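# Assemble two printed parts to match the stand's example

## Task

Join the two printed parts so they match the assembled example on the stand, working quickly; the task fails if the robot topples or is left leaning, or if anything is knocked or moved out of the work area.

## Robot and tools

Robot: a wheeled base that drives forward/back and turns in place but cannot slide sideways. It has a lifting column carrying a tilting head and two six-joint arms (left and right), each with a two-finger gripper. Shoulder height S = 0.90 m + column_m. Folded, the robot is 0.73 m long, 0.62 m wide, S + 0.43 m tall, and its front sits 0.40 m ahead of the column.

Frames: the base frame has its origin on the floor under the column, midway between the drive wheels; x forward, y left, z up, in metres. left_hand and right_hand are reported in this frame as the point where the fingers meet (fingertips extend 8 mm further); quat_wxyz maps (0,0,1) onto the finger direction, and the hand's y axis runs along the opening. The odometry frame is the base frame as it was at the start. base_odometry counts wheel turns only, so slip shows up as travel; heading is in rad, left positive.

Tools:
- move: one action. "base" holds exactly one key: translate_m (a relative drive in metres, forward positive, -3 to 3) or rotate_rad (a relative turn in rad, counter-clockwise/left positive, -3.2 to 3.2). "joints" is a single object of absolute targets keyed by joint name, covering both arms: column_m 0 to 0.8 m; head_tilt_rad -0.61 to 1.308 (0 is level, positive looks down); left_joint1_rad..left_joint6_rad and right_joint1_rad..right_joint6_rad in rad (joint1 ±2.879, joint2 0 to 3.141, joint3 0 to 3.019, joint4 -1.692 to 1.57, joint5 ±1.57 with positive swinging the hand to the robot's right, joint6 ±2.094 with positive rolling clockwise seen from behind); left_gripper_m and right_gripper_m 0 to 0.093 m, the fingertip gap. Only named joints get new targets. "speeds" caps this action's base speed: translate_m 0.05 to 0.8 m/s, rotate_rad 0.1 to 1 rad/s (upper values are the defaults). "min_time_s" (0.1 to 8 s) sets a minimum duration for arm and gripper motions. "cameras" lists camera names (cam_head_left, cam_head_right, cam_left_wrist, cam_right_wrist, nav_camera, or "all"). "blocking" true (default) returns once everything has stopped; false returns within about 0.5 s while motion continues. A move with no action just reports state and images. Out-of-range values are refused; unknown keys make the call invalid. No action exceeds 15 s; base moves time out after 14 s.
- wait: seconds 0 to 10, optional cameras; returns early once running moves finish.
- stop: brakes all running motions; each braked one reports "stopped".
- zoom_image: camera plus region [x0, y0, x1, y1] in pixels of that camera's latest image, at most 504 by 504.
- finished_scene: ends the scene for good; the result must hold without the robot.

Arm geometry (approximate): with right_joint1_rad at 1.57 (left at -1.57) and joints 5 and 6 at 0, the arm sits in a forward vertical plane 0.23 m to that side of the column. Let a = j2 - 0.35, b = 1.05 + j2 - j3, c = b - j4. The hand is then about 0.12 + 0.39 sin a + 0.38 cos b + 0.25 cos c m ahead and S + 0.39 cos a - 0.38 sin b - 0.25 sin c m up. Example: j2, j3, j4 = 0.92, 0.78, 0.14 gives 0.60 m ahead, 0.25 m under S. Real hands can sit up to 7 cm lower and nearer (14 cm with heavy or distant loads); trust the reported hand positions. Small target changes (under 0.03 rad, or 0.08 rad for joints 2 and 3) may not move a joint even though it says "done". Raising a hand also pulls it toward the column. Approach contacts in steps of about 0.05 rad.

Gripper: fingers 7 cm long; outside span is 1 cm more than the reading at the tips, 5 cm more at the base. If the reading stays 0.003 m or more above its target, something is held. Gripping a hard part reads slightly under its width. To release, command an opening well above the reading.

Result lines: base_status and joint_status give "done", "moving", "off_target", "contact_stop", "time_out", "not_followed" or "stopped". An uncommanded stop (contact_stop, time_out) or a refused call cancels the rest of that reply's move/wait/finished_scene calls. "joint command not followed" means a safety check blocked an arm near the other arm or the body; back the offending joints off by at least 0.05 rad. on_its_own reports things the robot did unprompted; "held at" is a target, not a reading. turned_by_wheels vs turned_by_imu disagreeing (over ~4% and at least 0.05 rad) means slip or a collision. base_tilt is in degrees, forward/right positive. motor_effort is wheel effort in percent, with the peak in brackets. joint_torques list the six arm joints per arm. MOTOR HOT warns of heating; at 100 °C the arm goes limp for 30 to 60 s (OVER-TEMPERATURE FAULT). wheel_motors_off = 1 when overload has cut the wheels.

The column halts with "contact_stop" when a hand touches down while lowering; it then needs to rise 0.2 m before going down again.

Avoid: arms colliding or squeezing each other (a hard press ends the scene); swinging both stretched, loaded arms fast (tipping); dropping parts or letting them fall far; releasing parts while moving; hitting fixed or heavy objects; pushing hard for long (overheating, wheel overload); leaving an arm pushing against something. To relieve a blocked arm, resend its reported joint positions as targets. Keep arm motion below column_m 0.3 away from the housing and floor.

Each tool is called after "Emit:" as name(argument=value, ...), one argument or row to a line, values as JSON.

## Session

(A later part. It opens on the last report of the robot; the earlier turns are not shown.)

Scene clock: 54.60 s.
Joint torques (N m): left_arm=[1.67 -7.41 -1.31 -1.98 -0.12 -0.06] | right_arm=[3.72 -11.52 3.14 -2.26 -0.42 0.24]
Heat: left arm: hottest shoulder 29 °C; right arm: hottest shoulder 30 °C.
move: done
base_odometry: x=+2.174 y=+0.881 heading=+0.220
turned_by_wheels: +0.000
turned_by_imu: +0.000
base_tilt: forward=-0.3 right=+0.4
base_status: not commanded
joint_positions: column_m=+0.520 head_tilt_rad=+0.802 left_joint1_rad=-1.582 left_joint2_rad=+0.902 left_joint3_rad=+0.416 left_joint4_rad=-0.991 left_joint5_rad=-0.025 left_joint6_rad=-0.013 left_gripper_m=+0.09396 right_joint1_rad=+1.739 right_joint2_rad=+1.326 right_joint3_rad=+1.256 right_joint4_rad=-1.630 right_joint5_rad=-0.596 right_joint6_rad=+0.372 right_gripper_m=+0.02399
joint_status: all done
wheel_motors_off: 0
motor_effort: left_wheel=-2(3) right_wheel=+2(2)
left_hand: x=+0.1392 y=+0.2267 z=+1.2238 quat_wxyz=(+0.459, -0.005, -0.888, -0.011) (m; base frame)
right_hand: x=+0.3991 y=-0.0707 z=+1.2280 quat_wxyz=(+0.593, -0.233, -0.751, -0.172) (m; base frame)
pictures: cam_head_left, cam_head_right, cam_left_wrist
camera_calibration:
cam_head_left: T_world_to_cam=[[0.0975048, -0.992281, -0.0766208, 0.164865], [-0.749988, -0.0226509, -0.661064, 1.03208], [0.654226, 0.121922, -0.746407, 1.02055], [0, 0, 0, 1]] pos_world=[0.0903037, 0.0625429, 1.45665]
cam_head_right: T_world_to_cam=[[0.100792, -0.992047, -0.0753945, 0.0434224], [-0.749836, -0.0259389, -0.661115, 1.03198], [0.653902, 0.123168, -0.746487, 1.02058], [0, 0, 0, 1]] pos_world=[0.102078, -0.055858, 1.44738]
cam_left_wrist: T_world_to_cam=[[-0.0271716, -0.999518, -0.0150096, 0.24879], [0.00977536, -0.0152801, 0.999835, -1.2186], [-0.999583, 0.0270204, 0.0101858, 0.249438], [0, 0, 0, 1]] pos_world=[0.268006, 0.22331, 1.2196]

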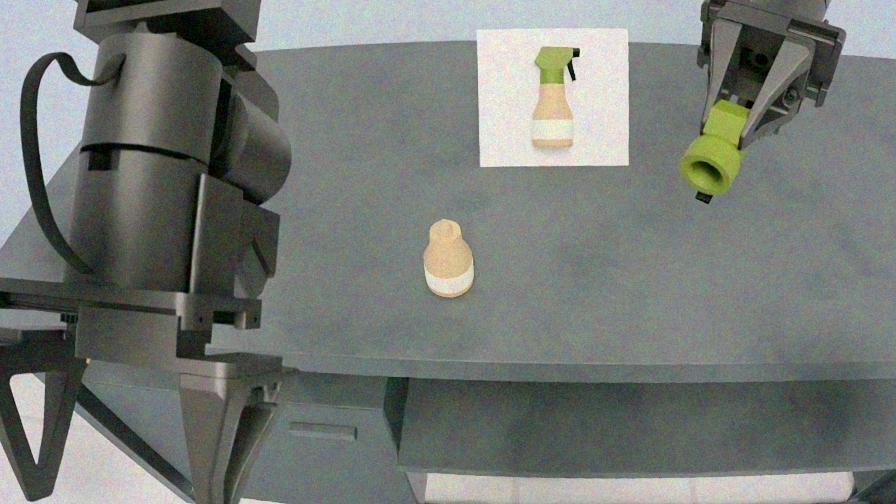

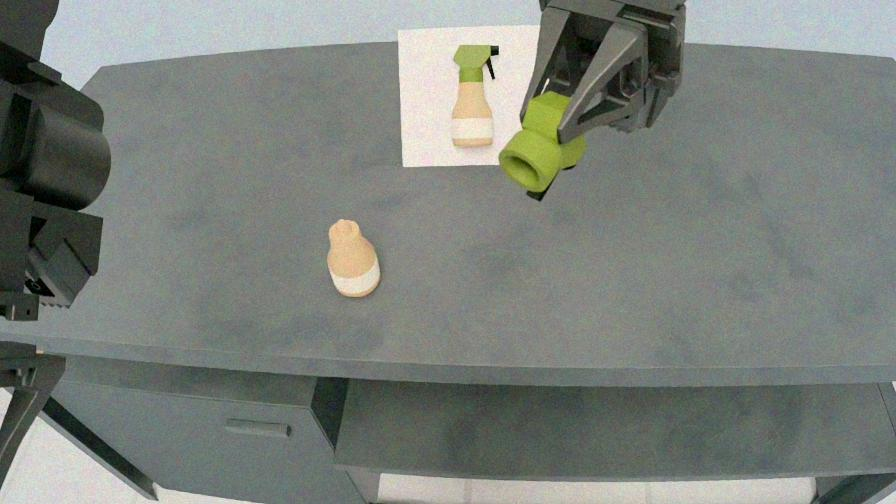

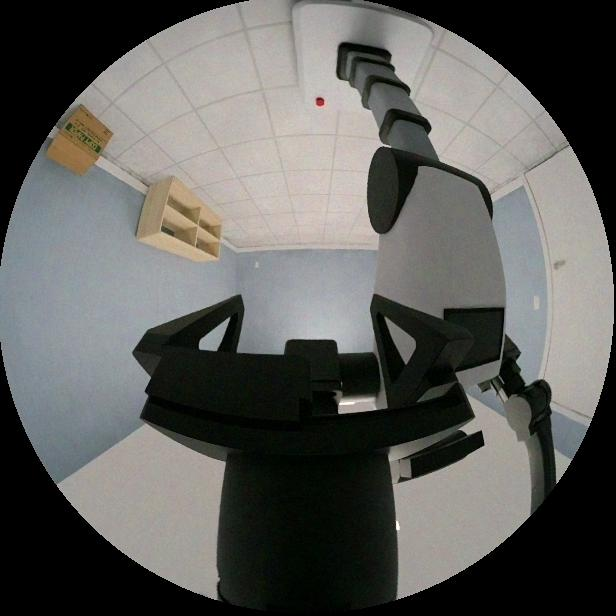

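Emit:
zoom_image(
  camera="cam_head_left",
  region=[678, 130, 748, 206],
)

Emit:
zoom_image(
  camera="cam_head_right",
  region=[495, 124, 565, 200],
)

Emit:
move(
  joints={"right_joint6_rad":1.7},
  cameras=["cam_head_left","cam_head_right"],
)

Emit:
zoom_image(
  camera="cam_head_left",
  region=[668, 110, 768, 210],
)

Emit:
zoom_image(
  camera="cam_head_right",
  region=[485, 104, 585, 204],
)

Scaled by 6.632.

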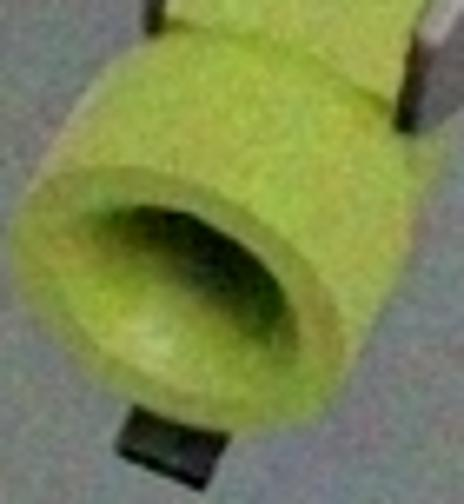

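Scaled by 6.632.

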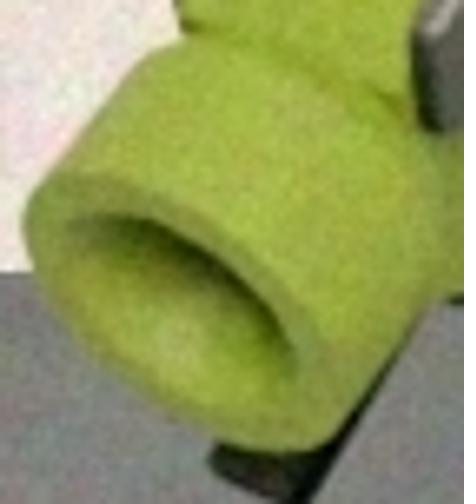

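Scene clock: 57.17 s.
Joint torques (N m): left_arm=[1.61 -7.41 -1.35 -1.98 -0.12 -0.06] | right_arm=[3.66 -11.46 3.08 -2.33 -0.41 0.31]
Heat: left arm: hottest shoulder 29 °C; right arm: hottest shoulder 30 °C.
move: done
base_odometry: x=+2.174 y=+0.881 heading=+0.220
turned_by_wheels: +0.000
turned_by_imu: +0.000
base_tilt: forward=-0.3 right=+0.4
base_status: not commanded
joint_positions: column_m=+0.520 head_tilt_rad=+0.802 left_joint1_rad=-1.582 left_joint2_rad=+0.902 left_joint3_rad=+0.416 left_joint4_rad=-0.991 left_joint5_rad=-0.025 left_joint6_rad=-0.013 left_gripper_m=+0.09396 right_joint1_rad=+1.739 right_joint2_rad=+1.326 right_joint3_rad=+1.256 right_joint4_rad=-1.630 right_joint5_rad=-0.596 right_joint6_rad=+1.687 right_gripper_m=+0.02400
joint_status: all done
wheel_motors_off: 0
motor_effort: left_wheel=-3(3) right_wheel=+2(2)
left_hand: x=+0.1392 y=+0.2267 z=+1.2238 quat_wxyz=(+0.459, -0.005, -0.888, -0.011) (m; base frame)
right_hand: x=+0.3991 y=-0.0707 z=+1.2280 quat_wxyz=(+0.575, -0.644, -0.452, +0.226) (m; base frame)
pictures: cam_head_left, cam_head_right
camera_calibration:
cam_head_left: T_world_to_cam=[[0.0975048, -0.992281, -0.0766208, 0.164865], [-0.749988, -0.0226509, -0.661064, 1.03208], [0.654226, 0.121922, -0.746407, 1.02055], [0, 0, 0, 1]] pos_world=[0.0903037, 0.0625429, 1.45665]
cam_head_right: T_world_to_cam=[[0.100792, -0.992047, -0.0753945, 0.0434224], [-0.749836, -0.0259389, -0.661115, 1.03198], [0.653902, 0.123168, -0.746487, 1.02058], [0, 0, 0, 1]] pos_world=[0.102078, -0.055858, 1.44738]

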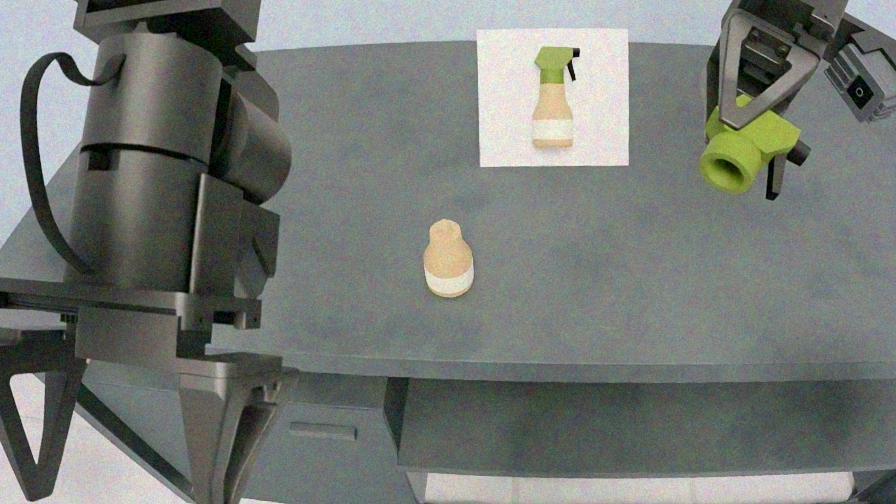

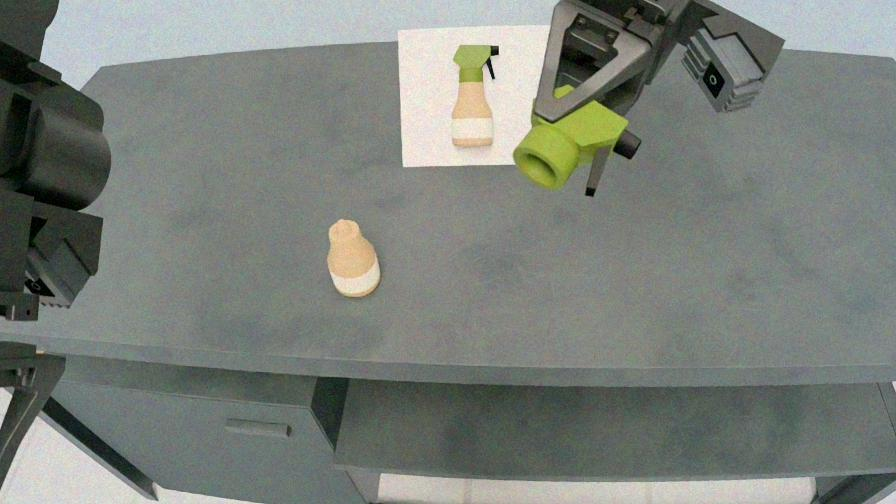

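Scaled by 5.040.

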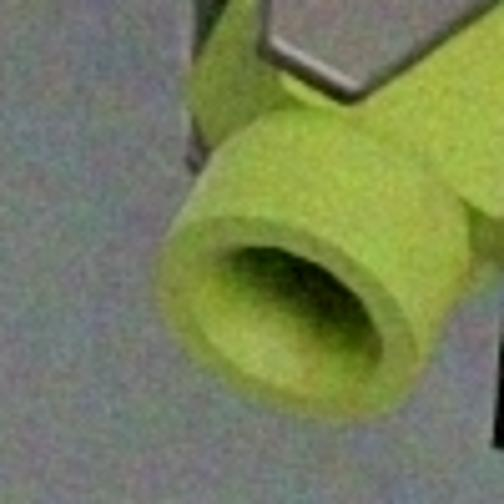

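Scaled by 5.040.

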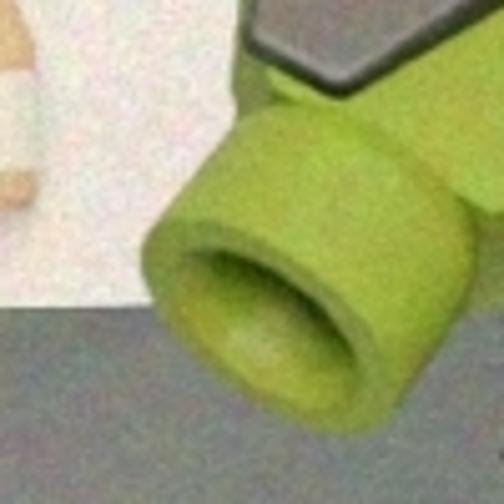

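Emit:
move(
  base={"rotate_rad":0.2},
  joints={"column_m":0.55},
)

Emit:
move(
  joints={"right_joint1_rad":2.18,"right_joint4_rad":-0.53,"right_joint5_rad":0.52,"right_joint6_rad":2.0},
)

Emit:
move(
  joints={"column_m":0.51},
  cameras=["cam_head_left","cam_head_right","cam_right_wrist"],
)

Emit:
zoom_image(
  camera="cam_head_left",
  region=[460, 60, 660, 260],
)

Emit:
zoom_image(
  camera="cam_head_right",
  region=[350, 60, 550, 260],
)

Emit:
zoom_image(
  camera="cam_right_wrist",
  region=[200, 160, 420, 380],
)

Scene clock: 61.70 s.
Joint torques (N m): left_arm=[1.67 -7.47 -1.37 -1.98 -0.11 -0.06] | right_arm=[3.37 -11.46 3.08 -2.33 -0.38 0.31]
Heat: left arm: hottest shoulder 29 °C; right arm: hottest shoulder 30 °C.
move: done
base_odometry: x=+2.174 y=+0.881 heading=+0.419
turned_by_wheels: +0.199
turned_by_imu: +0.198
base_tilt: forward=-0.3 right=+0.4
base_status: done
joint_positions: column_m=+0.550 head_tilt_rad=+0.802 left_joint1_rad=-1.582 left_joint2_rad=+0.902 left_joint3_rad=+0.416 left_joint4_rad=-0.991 left_joint5_rad=-0.026 left_joint6_rad=-0.013 left_gripper_m=+0.09396 right_joint1_rad=+1.743 right_joint2_rad=+1.326 right_joint3_rad=+1.256 right_joint4_rad=-1.630 right_joint5_rad=-0.597 right_joint6_rad=+1.687 right_gripper_m=+0.02400
joint_status: all done
wheel_motors_off: 0
motor_effort: left_wheel=-2(48) right_wheel=+0(34)
left_hand: x=+0.1392 y=+0.2268 z=+1.2538 quat_wxyz=(+0.459, -0.005, -0.888, -0.011) (m; base frame)
right_hand: x=+0.3988 y=-0.0691 z=+1.2587 quat_wxyz=(+0.576, -0.642, -0.453, +0.225) (m; base frame)
pictures: none

Scene clock: 63.13 s.
Joint torques (N m): left_arm=[1.67 -7.53 -1.33 -1.98 -0.12 -0.06] | right_arm=[5.77 -11.34 4.92 0.92 0.12 0.24]
Heat: left arm: hottest shoulder 29 °C; right arm: hottest shoulder 30 °C.
move: done
base_odometry: x=+2.174 y=+0.881 heading=+0.419
turned_by_wheels: +0.000
turned_by_imu: +0.000
base_tilt: forward=-0.2 right=+0.4
base_status: not commanded
joint_positions: column_m=+0.550 head_tilt_rad=+0.802 left_joint1_rad=-1.582 left_joint2_rad=+0.902 left_joint3_rad=+0.416 left_joint4_rad=-0.991 left_joint5_rad=-0.026 left_joint6_rad=-0.013 left_gripper_m=+0.09396 right_joint1_rad=+2.186 right_joint2_rad=+1.326 right_joint3_rad=+1.256 right_joint4_rad=-0.538 right_joint5_rad=+0.517 right_joint6_rad=+1.986 right_gripper_m=+0.02397
joint_status: all done
wheel_motors_off: 0
motor_effort: left_wheel=-4(4) right_wheel=+2(4)
left_hand: x=+0.1392 y=+0.2268 z=+1.2538 quat_wxyz=(+0.459, -0.005, -0.888, -0.011) (m; base frame)
right_hand: x=+0.5652 y=+0.0287 z=+1.1447 quat_wxyz=(+0.002, -0.735, -0.679, -0.004) (m; base frame)
pictures: none

Scene clock: 64.23 s.
Joint torques (N m): left_arm=[1.67 -7.41 -1.33 -1.96 -0.11 -0.06] | right_arm=[5.77 -11.28 4.92 0.92 0.11 0.24]
Heat: left arm: hottest shoulder 29 °C; right arm: hottest shoulder 30 °C.
move: done
base_odometry: x=+2.174 y=+0.881 heading=+0.419
turned_by_wheels: +0.000
turned_by_imu: +0.000
base_tilt: forward=-0.3 right=+0.4
base_status: not commanded
joint_positions: column_m=+0.510 head_tilt_rad=+0.802 left_joint1_rad=-1.582 left_joint2_rad=+0.902 left_joint3_rad=+0.416 left_joint4_rad=-0.991 left_joint5_rad=-0.026 left_joint6_rad=-0.013 left_gripper_m=+0.09396 right_joint1_rad=+2.186 right_joint2_rad=+1.326 right_joint3_rad=+1.256 right_joint4_rad=-0.538 right_joint5_rad=+0.517 right_joint6_rad=+1.986 right_gripper_m=+0.02397
joint_status: all done
wheel_motors_off: 0
motor_effort: left_wheel=-4(5) right_wheel=+5(5)
left_hand: x=+0.1392 y=+0.2268 z=+1.2139 quat_wxyz=(+0.459, -0.005, -0.888, -0.011) (m; base frame)
right_hand: x=+0.5652 y=+0.0287 z=+1.1049 quat_wxyz=(+0.002, -0.735, -0.679, -0.004) (m; base frame)
pictures: cam_head_left, cam_head_right, cam_right_wrist
camera_calibration:
cam_head_left: T_world_to_cam=[[0.0975048, -0.992281, -0.0766208, 0.164106], [-0.749988, -0.0226509, -0.661064, 1.02554], [0.654226, 0.121922, -0.746407, 1.01316], [0, 0, 0, 1]] pos_world=[0.0903037, 0.0625429, 1.44675]
cam_head_right: T_world_to_cam=[[0.100792, -0.992047, -0.0753945, 0.042676], [-0.749836, -0.0259389, -0.661115, 1.02544], [0.653902, 0.123168, -0.746487, 1.01319], [0, 0, 0, 1]] pos_world=[0.102078, -0.055858, 1.43748]
cam_right_wrist: T_world_to_cam=[[-0.996965, 0.0762986, 0.0154435, 0.541848], [0.0712037, 0.813591, 0.577062, -0.694668], [0.0314643, 0.57641, -0.816554, 0.993806], [0, 0, 0, 1]] pos_world=[0.558398, -0.0490068, 1.20399]

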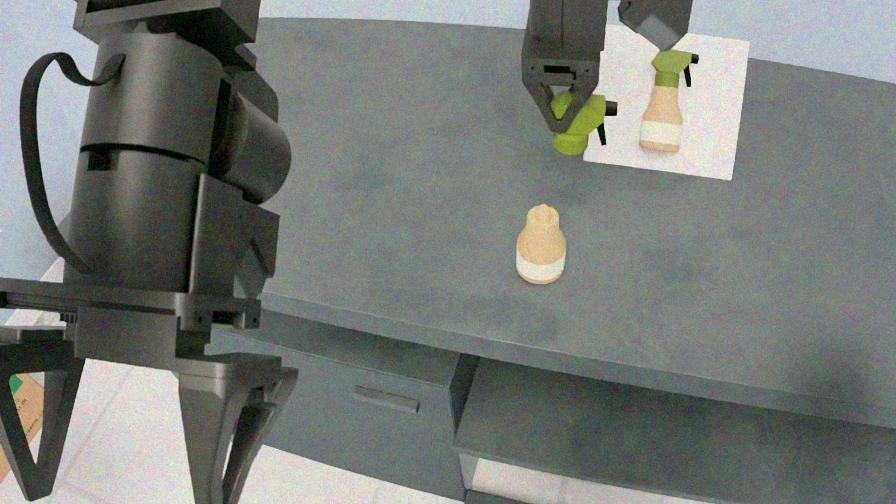

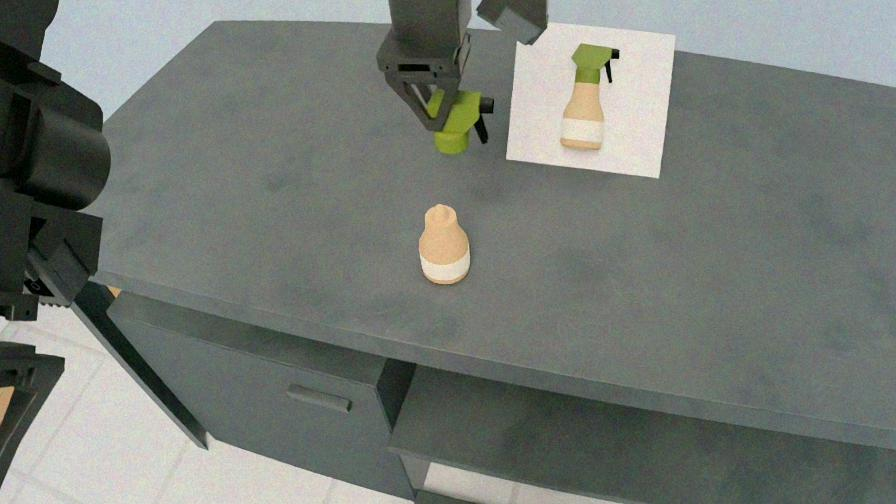

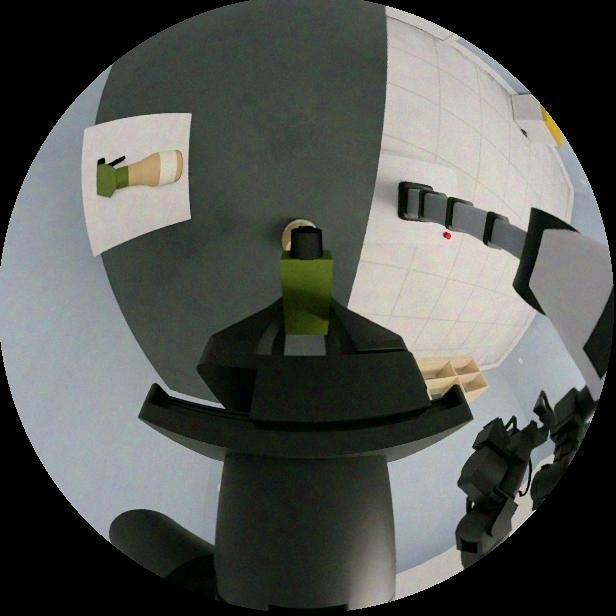

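Scaled by 2.520.

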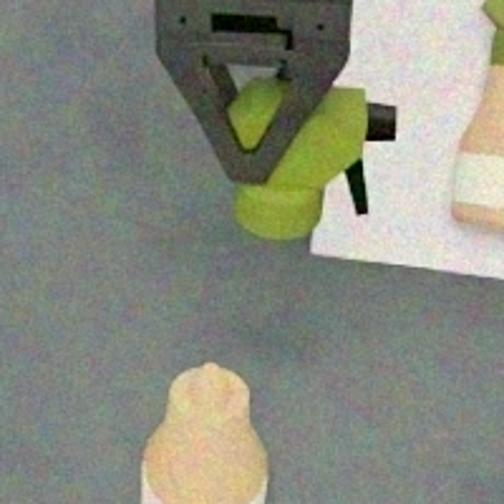

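Scaled by 2.520.

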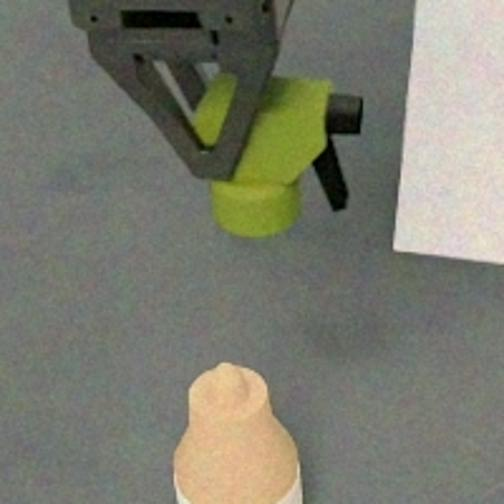

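Scaled by 2.291 from the camera's 616x616 image, which has a finer 880x880 frame.

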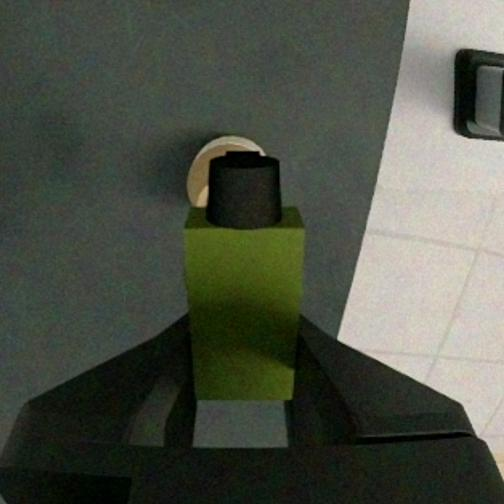

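Emit:
move(
  base={"translate_m":0.02},
  joints={"right_joint1_rad":2.243,"right_joint5_rad":0.565},
)

Emit:
move(
  joints={"column_m":0.44},
  cameras=["cam_head_left","cam_head_right","cam_right_wrist"],
)

Emit:
zoom_image(
  camera="cam_head_left",
  region=[480, 80, 640, 240],
)

Emit:
zoom_image(
  camera="cam_head_right",
  region=[370, 80, 530, 240],
)

Scene clock: 67.87 s.
Joint torques (N m): left_arm=[1.67 -7.24 -1.37 -1.92 -0.12 -0.06] | right_arm=[6.95 -11.11 4.89 0.87 0.06 0.23]
Heat: left arm: hottest shoulder 29 °C; right arm: hottest shoulder 30 °C.
move: done
base_odometry: x=+2.192 y=+0.889 heading=+0.419
turned_by_wheels: +0.000
turned_by_imu: +0.000
base_tilt: forward=-0.3 right=+0.4
base_status: done
joint_positions: column_m=+0.510 head_tilt_rad=+0.803 left_joint1_rad=-1.582 left_joint2_rad=+0.902 left_joint3_rad=+0.417 left_joint4_rad=-0.991 left_joint5_rad=-0.025 left_joint6_rad=-0.013 left_gripper_m=+0.09396 right_joint1_rad=+2.238 right_joint2_rad=+1.327 right_joint3_rad=+1.257 right_joint4_rad=-0.536 right_joint5_rad=+0.564 right_joint6_rad=+1.986 right_gripper_m=+0.02397
joint_status: all done
wheel_motors_off: 0
motor_effort: left_wheel=+2(47) right_wheel=+2(42)
left_hand: x=+0.1395 y=+0.2267 z=+1.2139 quat_wxyz=(+0.458, -0.005, -0.889, -0.011) (m; base frame)
right_hand: x=+0.5614 y=+0.0473 z=+1.1161 quat_wxyz=(-0.004, -0.726, -0.687, -0.011) (m; base frame)
pictures: none

Scene clock: 69.37 s.
Joint torques (N m): left_arm=[1.67 -7.47 -1.35 -1.98 -0.12 -0.06] | right_arm=[6.95 -11.05 4.9 0.87 0.06 0.23]
Heat: left arm: hottest shoulder 29 °C; right arm: hottest shoulder 30 °C.
move: done
base_odometry: x=+2.192 y=+0.889 heading=+0.419
turned_by_wheels: +0.000
turned_by_imu: +0.000
base_tilt: forward=-0.3 right=+0.4
base_status: not commanded
joint_positions: column_m=+0.440 head_tilt_rad=+0.803 left_joint1_rad=-1.582 left_joint2_rad=+0.902 left_joint3_rad=+0.417 left_joint4_rad=-0.991 left_joint5_rad=-0.025 left_joint6_rad=-0.013 left_gripper_m=+0.09396 right_joint1_rad=+2.238 right_joint2_rad=+1.327 right_joint3_rad=+1.257 right_joint4_rad=-0.536 right_joint5_rad=+0.564 right_joint6_rad=+1.986 right_gripper_m=+0.02397
joint_status: all done
wheel_motors_off: 0
motor_effort: left_wheel=+1(3) right_wheel=+3(4)
left_hand: x=+0.1395 y=+0.2267 z=+1.1439 quat_wxyz=(+0.458, -0.005, -0.889, -0.011) (m; base frame)
right_hand: x=+0.5614 y=+0.0473 z=+1.0462 quat_wxyz=(-0.004, -0.726, -0.687, -0.011) (m; base frame)
pictures: cam_head_left, cam_head_right, cam_right_wrist
camera_calibration:
cam_head_left: T_world_to_cam=[[0.0974988, -0.99228, -0.0766412, 0.158771], [-0.75013, -0.0226594, -0.660902, 0.979056], [0.654063, 0.121928, -0.746549, 0.961123], [0, 0, 0, 1]] pos_world=[0.0903051, 0.0625429, 1.37675]
cam_head_right: T_world_to_cam=[[0.100786, -0.992046, -0.0754157, 0.0374278], [-0.749979, -0.0259474, -0.660953, 0.97895], [0.653739, 0.123175, -0.746628, 0.961149], [0, 0, 0, 1]] pos_world=[0.10208, -0.055858, 1.36748]
cam_right_wrist: T_world_to_cam=[[-0.998631, 0.0522867, -0.00142294, 0.557295], [0.0418181, 0.814439, 0.57874, -0.660895], [0.0314193, 0.577888, -0.815511, 0.93415], [0, 0, 0, 1]] pos_world=[0.554819, -0.030714, 1.14509]

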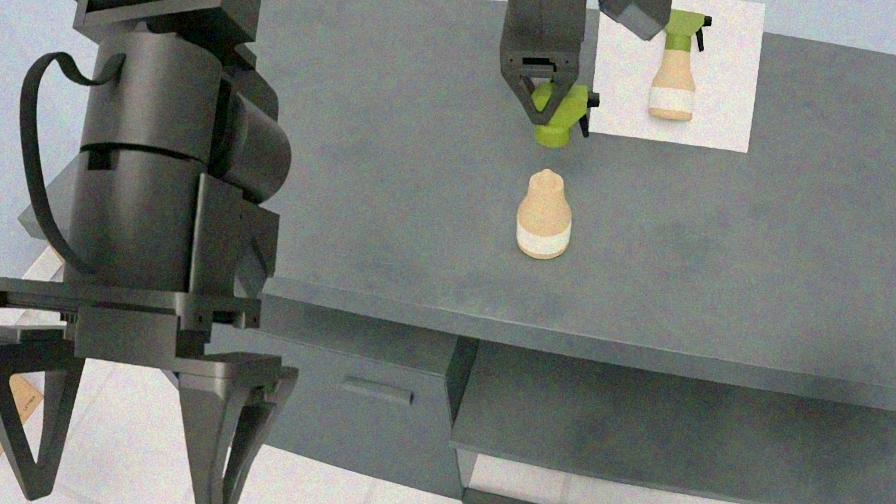

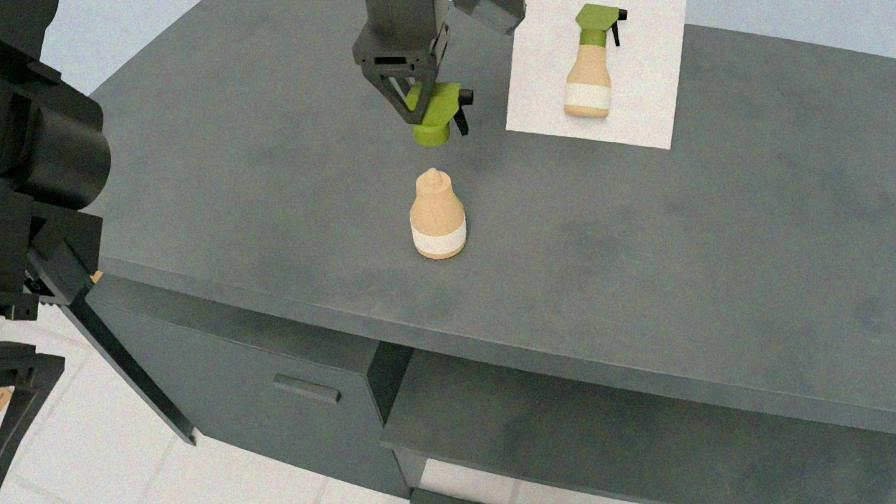

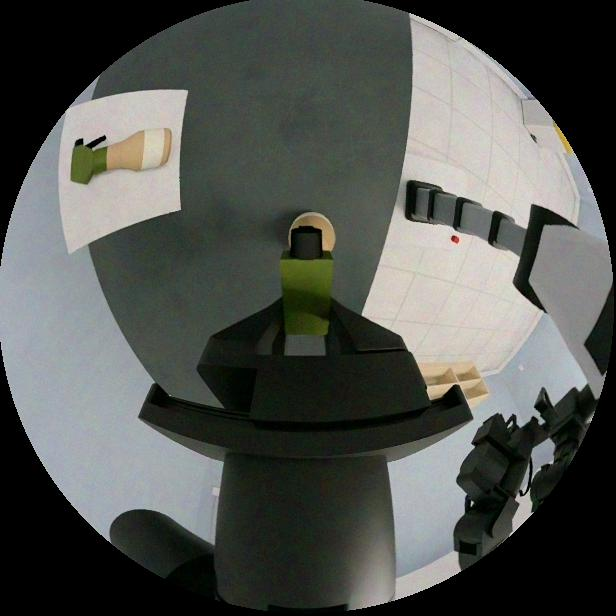

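Scaled by 3.150.

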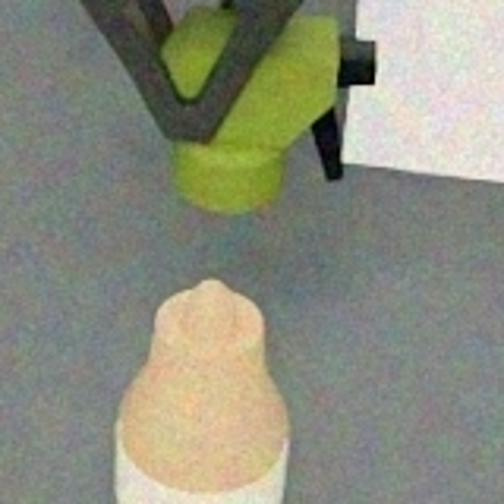

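Scaled by 3.150.

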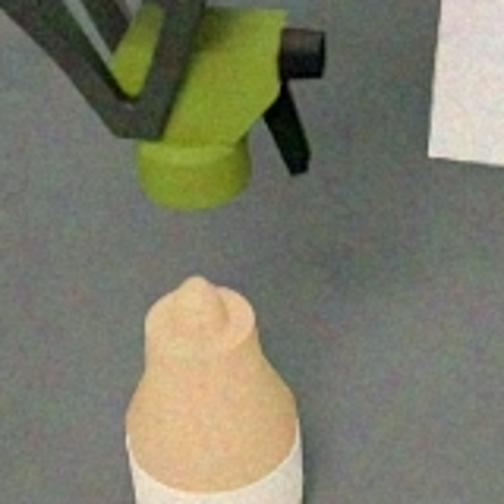

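Emit:
move(
  joints={"column_m":0.402},
  cameras=["cam_head_left","cam_head_right"],
)

Emit:
zoom_image(
  camera="cam_head_left",
  region=[490, 80, 610, 200],
)

Emit:
zoom_image(
  camera="cam_head_right",
  region=[370, 80, 490, 200],
)

Scene clock: 71.80 s.
Joint torques (N m): left_arm=[1.61 -7.36 -1.36 -1.99 -0.12 -0.05] | right_arm=[7 -11.05 4.92 0.87 0.06 0.23]
Heat: left arm: hottest shoulder 29 °C; right arm: hottest shoulder 30 °C.
move: done
base_odometry: x=+2.192 y=+0.889 heading=+0.419
turned_by_wheels: +0.000
turned_by_imu: +0.000
base_tilt: forward=-0.3 right=+0.5
base_status: not commanded
joint_positions: column_m=+0.402 head_tilt_rad=+0.803 left_joint1_rad=-1.582 left_joint2_rad=+0.902 left_joint3_rad=+0.417 left_joint4_rad=-0.991 left_joint5_rad=-0.025 left_joint6_rad=-0.013 left_gripper_m=+0.09396 right_joint1_rad=+2.238 right_joint2_rad=+1.327 right_joint3_rad=+1.257 right_joint4_rad=-0.536 right_joint5_rad=+0.564 right_joint6_rad=+1.986 right_gripper_m=+0.02397
joint_status: all done
wheel_motors_off: 0
motor_effort: left_wheel=+2(3) right_wheel=+4(4)
left_hand: x=+0.1395 y=+0.2267 z=+1.1059 quat_wxyz=(+0.458, -0.005, -0.889, -0.011) (m; base frame)
right_hand: x=+0.5614 y=+0.0473 z=+1.0081 quat_wxyz=(-0.004, -0.726, -0.687, -0.011) (m; base frame)
pictures: cam_head_left, cam_head_right
camera_calibration:
cam_head_left: T_world_to_cam=[[0.0974988, -0.99228, -0.0766412, 0.155859], [-0.75013, -0.0226594, -0.660902, 0.953942], [0.654063, 0.121928, -0.746549, 0.932754], [0, 0, 0, 1]] pos_world=[0.0903051, 0.0625429, 1.33875]
cam_head_right: T_world_to_cam=[[0.100786, -0.992046, -0.0754157, 0.034562], [-0.749979, -0.0259474, -0.660953, 0.953834], [0.653739, 0.123175, -0.746628, 0.932777], [0, 0, 0, 1]] pos_world=[0.10208, -0.055858, 1.32948]

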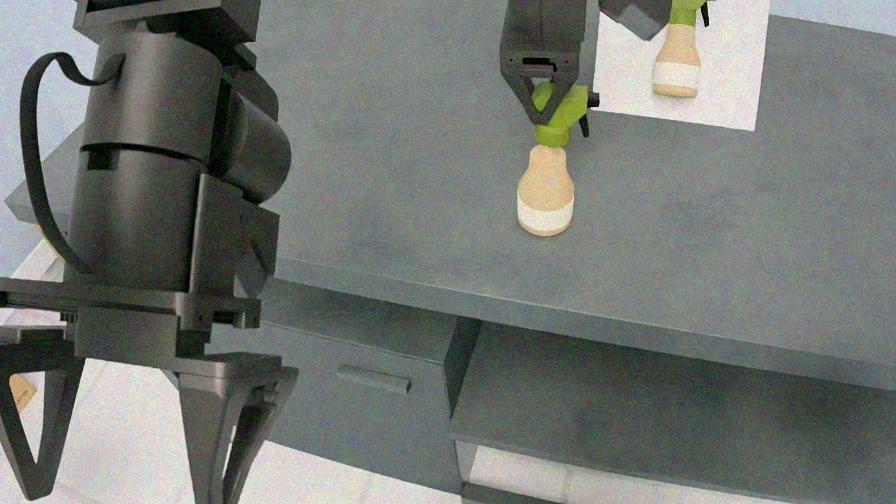

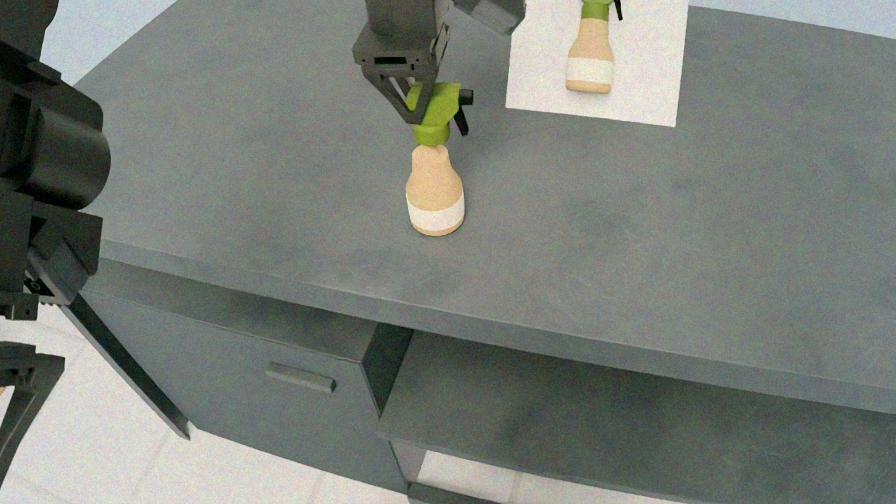

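Scaled by 4.200.

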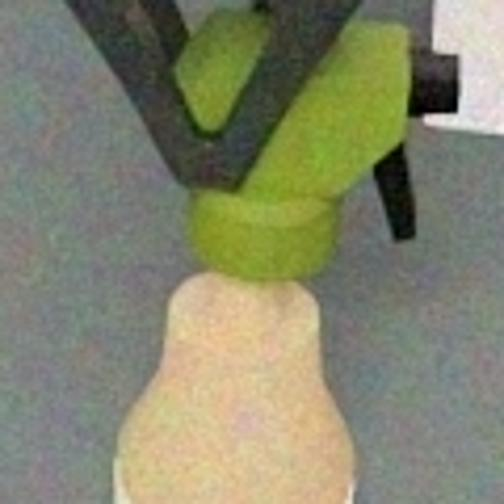

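Scaled by 4.200.

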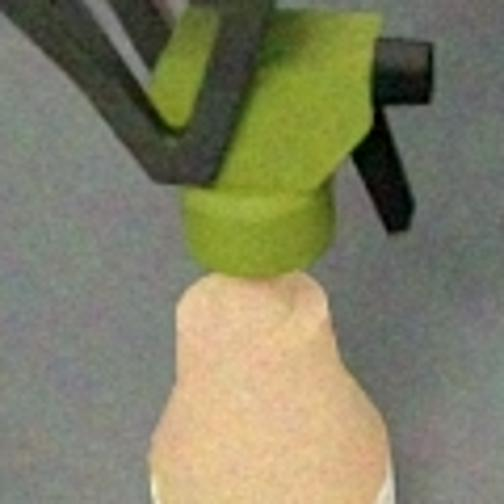

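Emit:
move(
  joints={"column_m":0.378},
  cameras=["cam_head_left","cam_head_right"],
)

Emit:
zoom_image(
  camera="cam_head_left",
  region=[490, 80, 610, 240],
)

Emit:
zoom_image(
  camera="cam_head_right",
  region=[370, 80, 490, 240],
)

Scene clock: 73.67 s.
Joint torques (N m): left_arm=[1.67 -7.36 -1.35 -1.98 -0.12 -0.06] | right_arm=[6.71 -10.64 4.97 0.88 0.08 0.23]
Heat: left arm: hottest shoulder 29 °C; right arm: hottest shoulder 31 °C.
move: done
base_odometry: x=+2.192 y=+0.889 heading=+0.419
turned_by_wheels: +0.000
turned_by_imu: +0.000
base_tilt: forward=-0.3 right=+0.4
base_status: not commanded
joint_positions: column_m=+0.378 head_tilt_rad=+0.803 left_joint1_rad=-1.582 left_joint2_rad=+0.902 left_joint3_rad=+0.417 left_joint4_rad=-0.991 left_joint5_rad=-0.025 left_joint6_rad=-0.013 left_gripper_m=+0.09396 right_joint1_rad=+2.241 right_joint2_rad=+1.321 right_joint3_rad=+1.257 right_joint4_rad=-0.536 right_joint5_rad=+0.563 right_joint6_rad=+1.987 right_gripper_m=+0.02397
joint_status: all done
wheel_motors_off: 0
motor_effort: left_wheel=+2(2) right_wheel=+4(5)
left_hand: x=+0.1395 y=+0.2267 z=+1.0819 quat_wxyz=(+0.458, -0.005, -0.889, -0.011) (m; base frame)
right_hand: x=+0.5631 y=+0.0484 z=+0.9877 quat_wxyz=(-0.003, -0.727, -0.687, -0.014) (m; base frame)
pictures: cam_head_left, cam_head_right
camera_calibration:
cam_head_left: T_world_to_cam=[[0.0974988, -0.99228, -0.0766412, 0.15402], [-0.75013, -0.0226594, -0.660902, 0.93808], [0.654063, 0.121928, -0.746549, 0.914837], [0, 0, 0, 1]] pos_world=[0.0903051, 0.0625429, 1.31475]
cam_head_right: T_world_to_cam=[[0.100786, -0.992046, -0.0754157, 0.032752], [-0.749979, -0.0259474, -0.660953, 0.937971], [0.653739, 0.123175, -0.746628, 0.914858], [0, 0, 0, 1]] pos_world=[0.10208, -0.055858, 1.30548]

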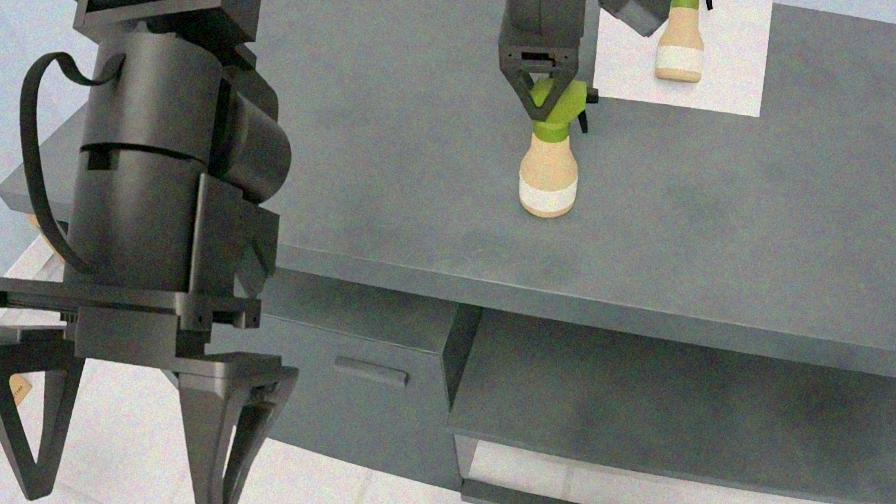

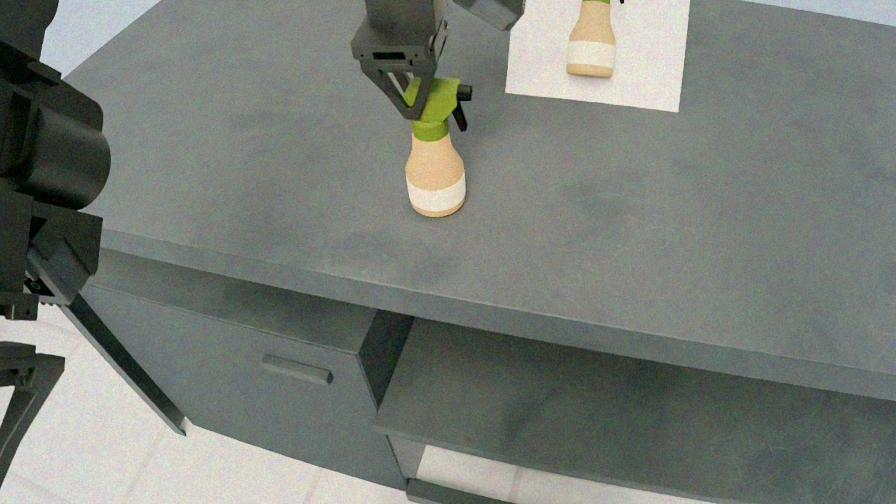

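Scaled by 3.150.

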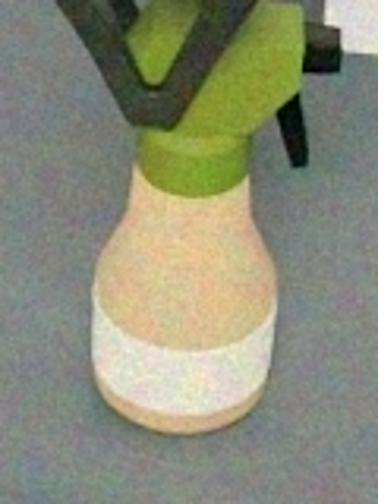

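Scaled by 3.150.

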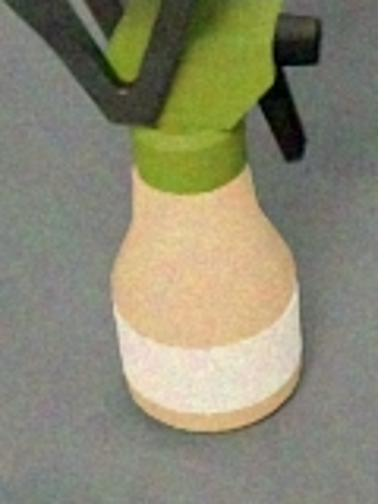

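Emit:
move(
  joints={"column_m":0.368},
  cameras=["cam_head_left","cam_head_right"],
)

Emit:
zoom_image(
  camera="cam_head_left",
  region=[490, 80, 610, 240],
)

Emit:
zoom_image(
  camera="cam_head_right",
  region=[400, 100, 470, 170],
)

Scene clock: 74.67 s.
Joint torques (N m): left_arm=[1.67 -7.59 -1.35 -1.98 -0.12 -0.05] | right_arm=[5.95 -9.23 5.11 0.94 0.05 0.22]
Heat: left arm: hottest shoulder 29 °C; right arm: hottest shoulder 31 °C.
move: done
base_odometry: x=+2.192 y=+0.889 heading=+0.419
turned_by_wheels: +0.000
turned_by_imu: +0.000
base_tilt: forward=-0.3 right=+0.4
base_status: not commanded
joint_positions: column_m=+0.368 head_tilt_rad=+0.803 left_joint1_rad=-1.582 left_joint2_rad=+0.902 left_joint3_rad=+0.417 left_joint4_rad=-0.991 left_joint5_rad=-0.025 left_joint6_rad=-0.013 left_gripper_m=+0.09396 right_joint1_rad=+2.250 right_joint2_rad=+1.303 right_joint3_rad=+1.257 right_joint4_rad=-0.537 right_joint5_rad=+0.564 right_joint6_rad=+1.988 right_gripper_m=+0.02397
joint_status: all done
wheel_motors_off: 0
motor_effort: left_wheel=+1(3) right_wheel=+5(6)
left_hand: x=+0.1395 y=+0.2267 z=+1.0719 quat_wxyz=(+0.458, -0.005, -0.889, -0.011) (m; base frame)
right_hand: x=+0.5684 y=+0.0499 z=+0.9874 quat_wxyz=(-0.003, -0.729, -0.684, -0.024) (m; base frame)
pictures: cam_head_left, cam_head_right
camera_calibration:
cam_head_left: T_world_to_cam=[[0.0974988, -0.99228, -0.0766412, 0.153253], [-0.75013, -0.0226594, -0.660902, 0.931471], [0.654063, 0.121928, -0.746549, 0.907371], [0, 0, 0, 1]] pos_world=[0.0903051, 0.0625429, 1.30475]
cam_head_right: T_world_to_cam=[[0.100786, -0.992046, -0.0754157, 0.0319979], [-0.749979, -0.0259474, -0.660953, 0.931362], [0.653739, 0.123175, -0.746628, 0.907392], [0, 0, 0, 1]] pos_world=[0.10208, -0.055858, 1.29548]

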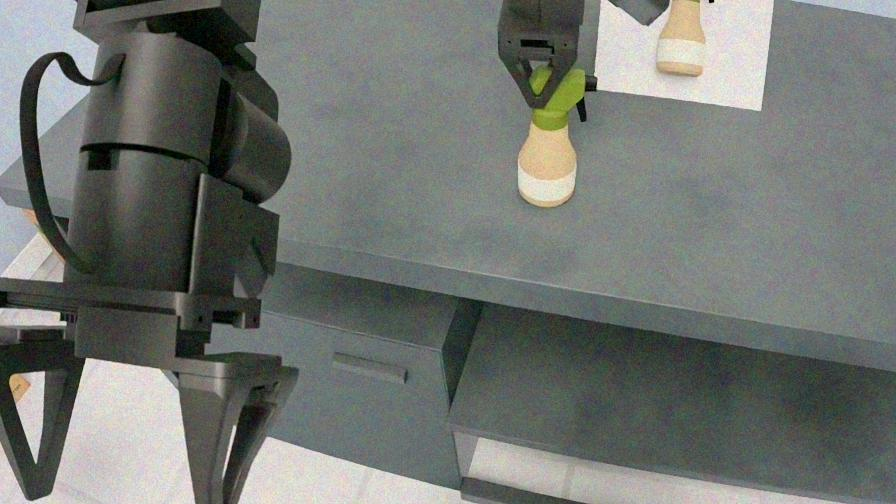

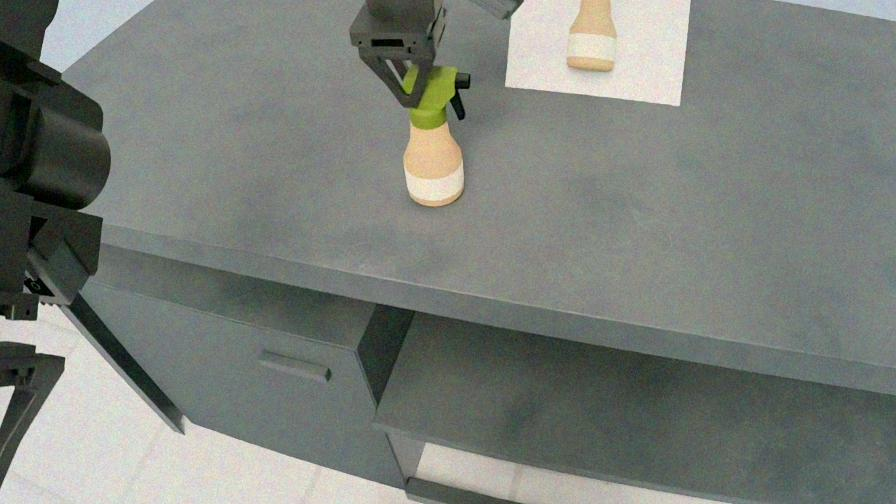

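Scaled by 3.150.

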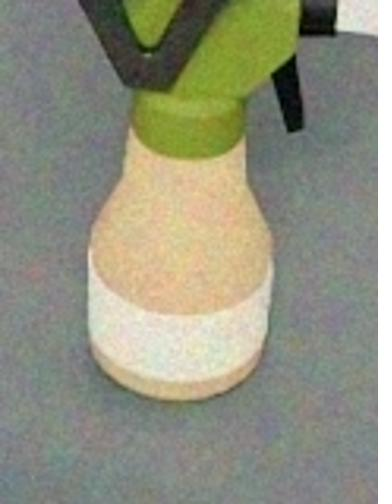

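Scaled by 7.200.

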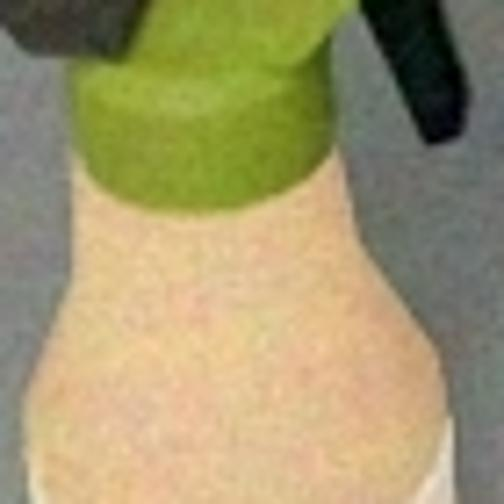

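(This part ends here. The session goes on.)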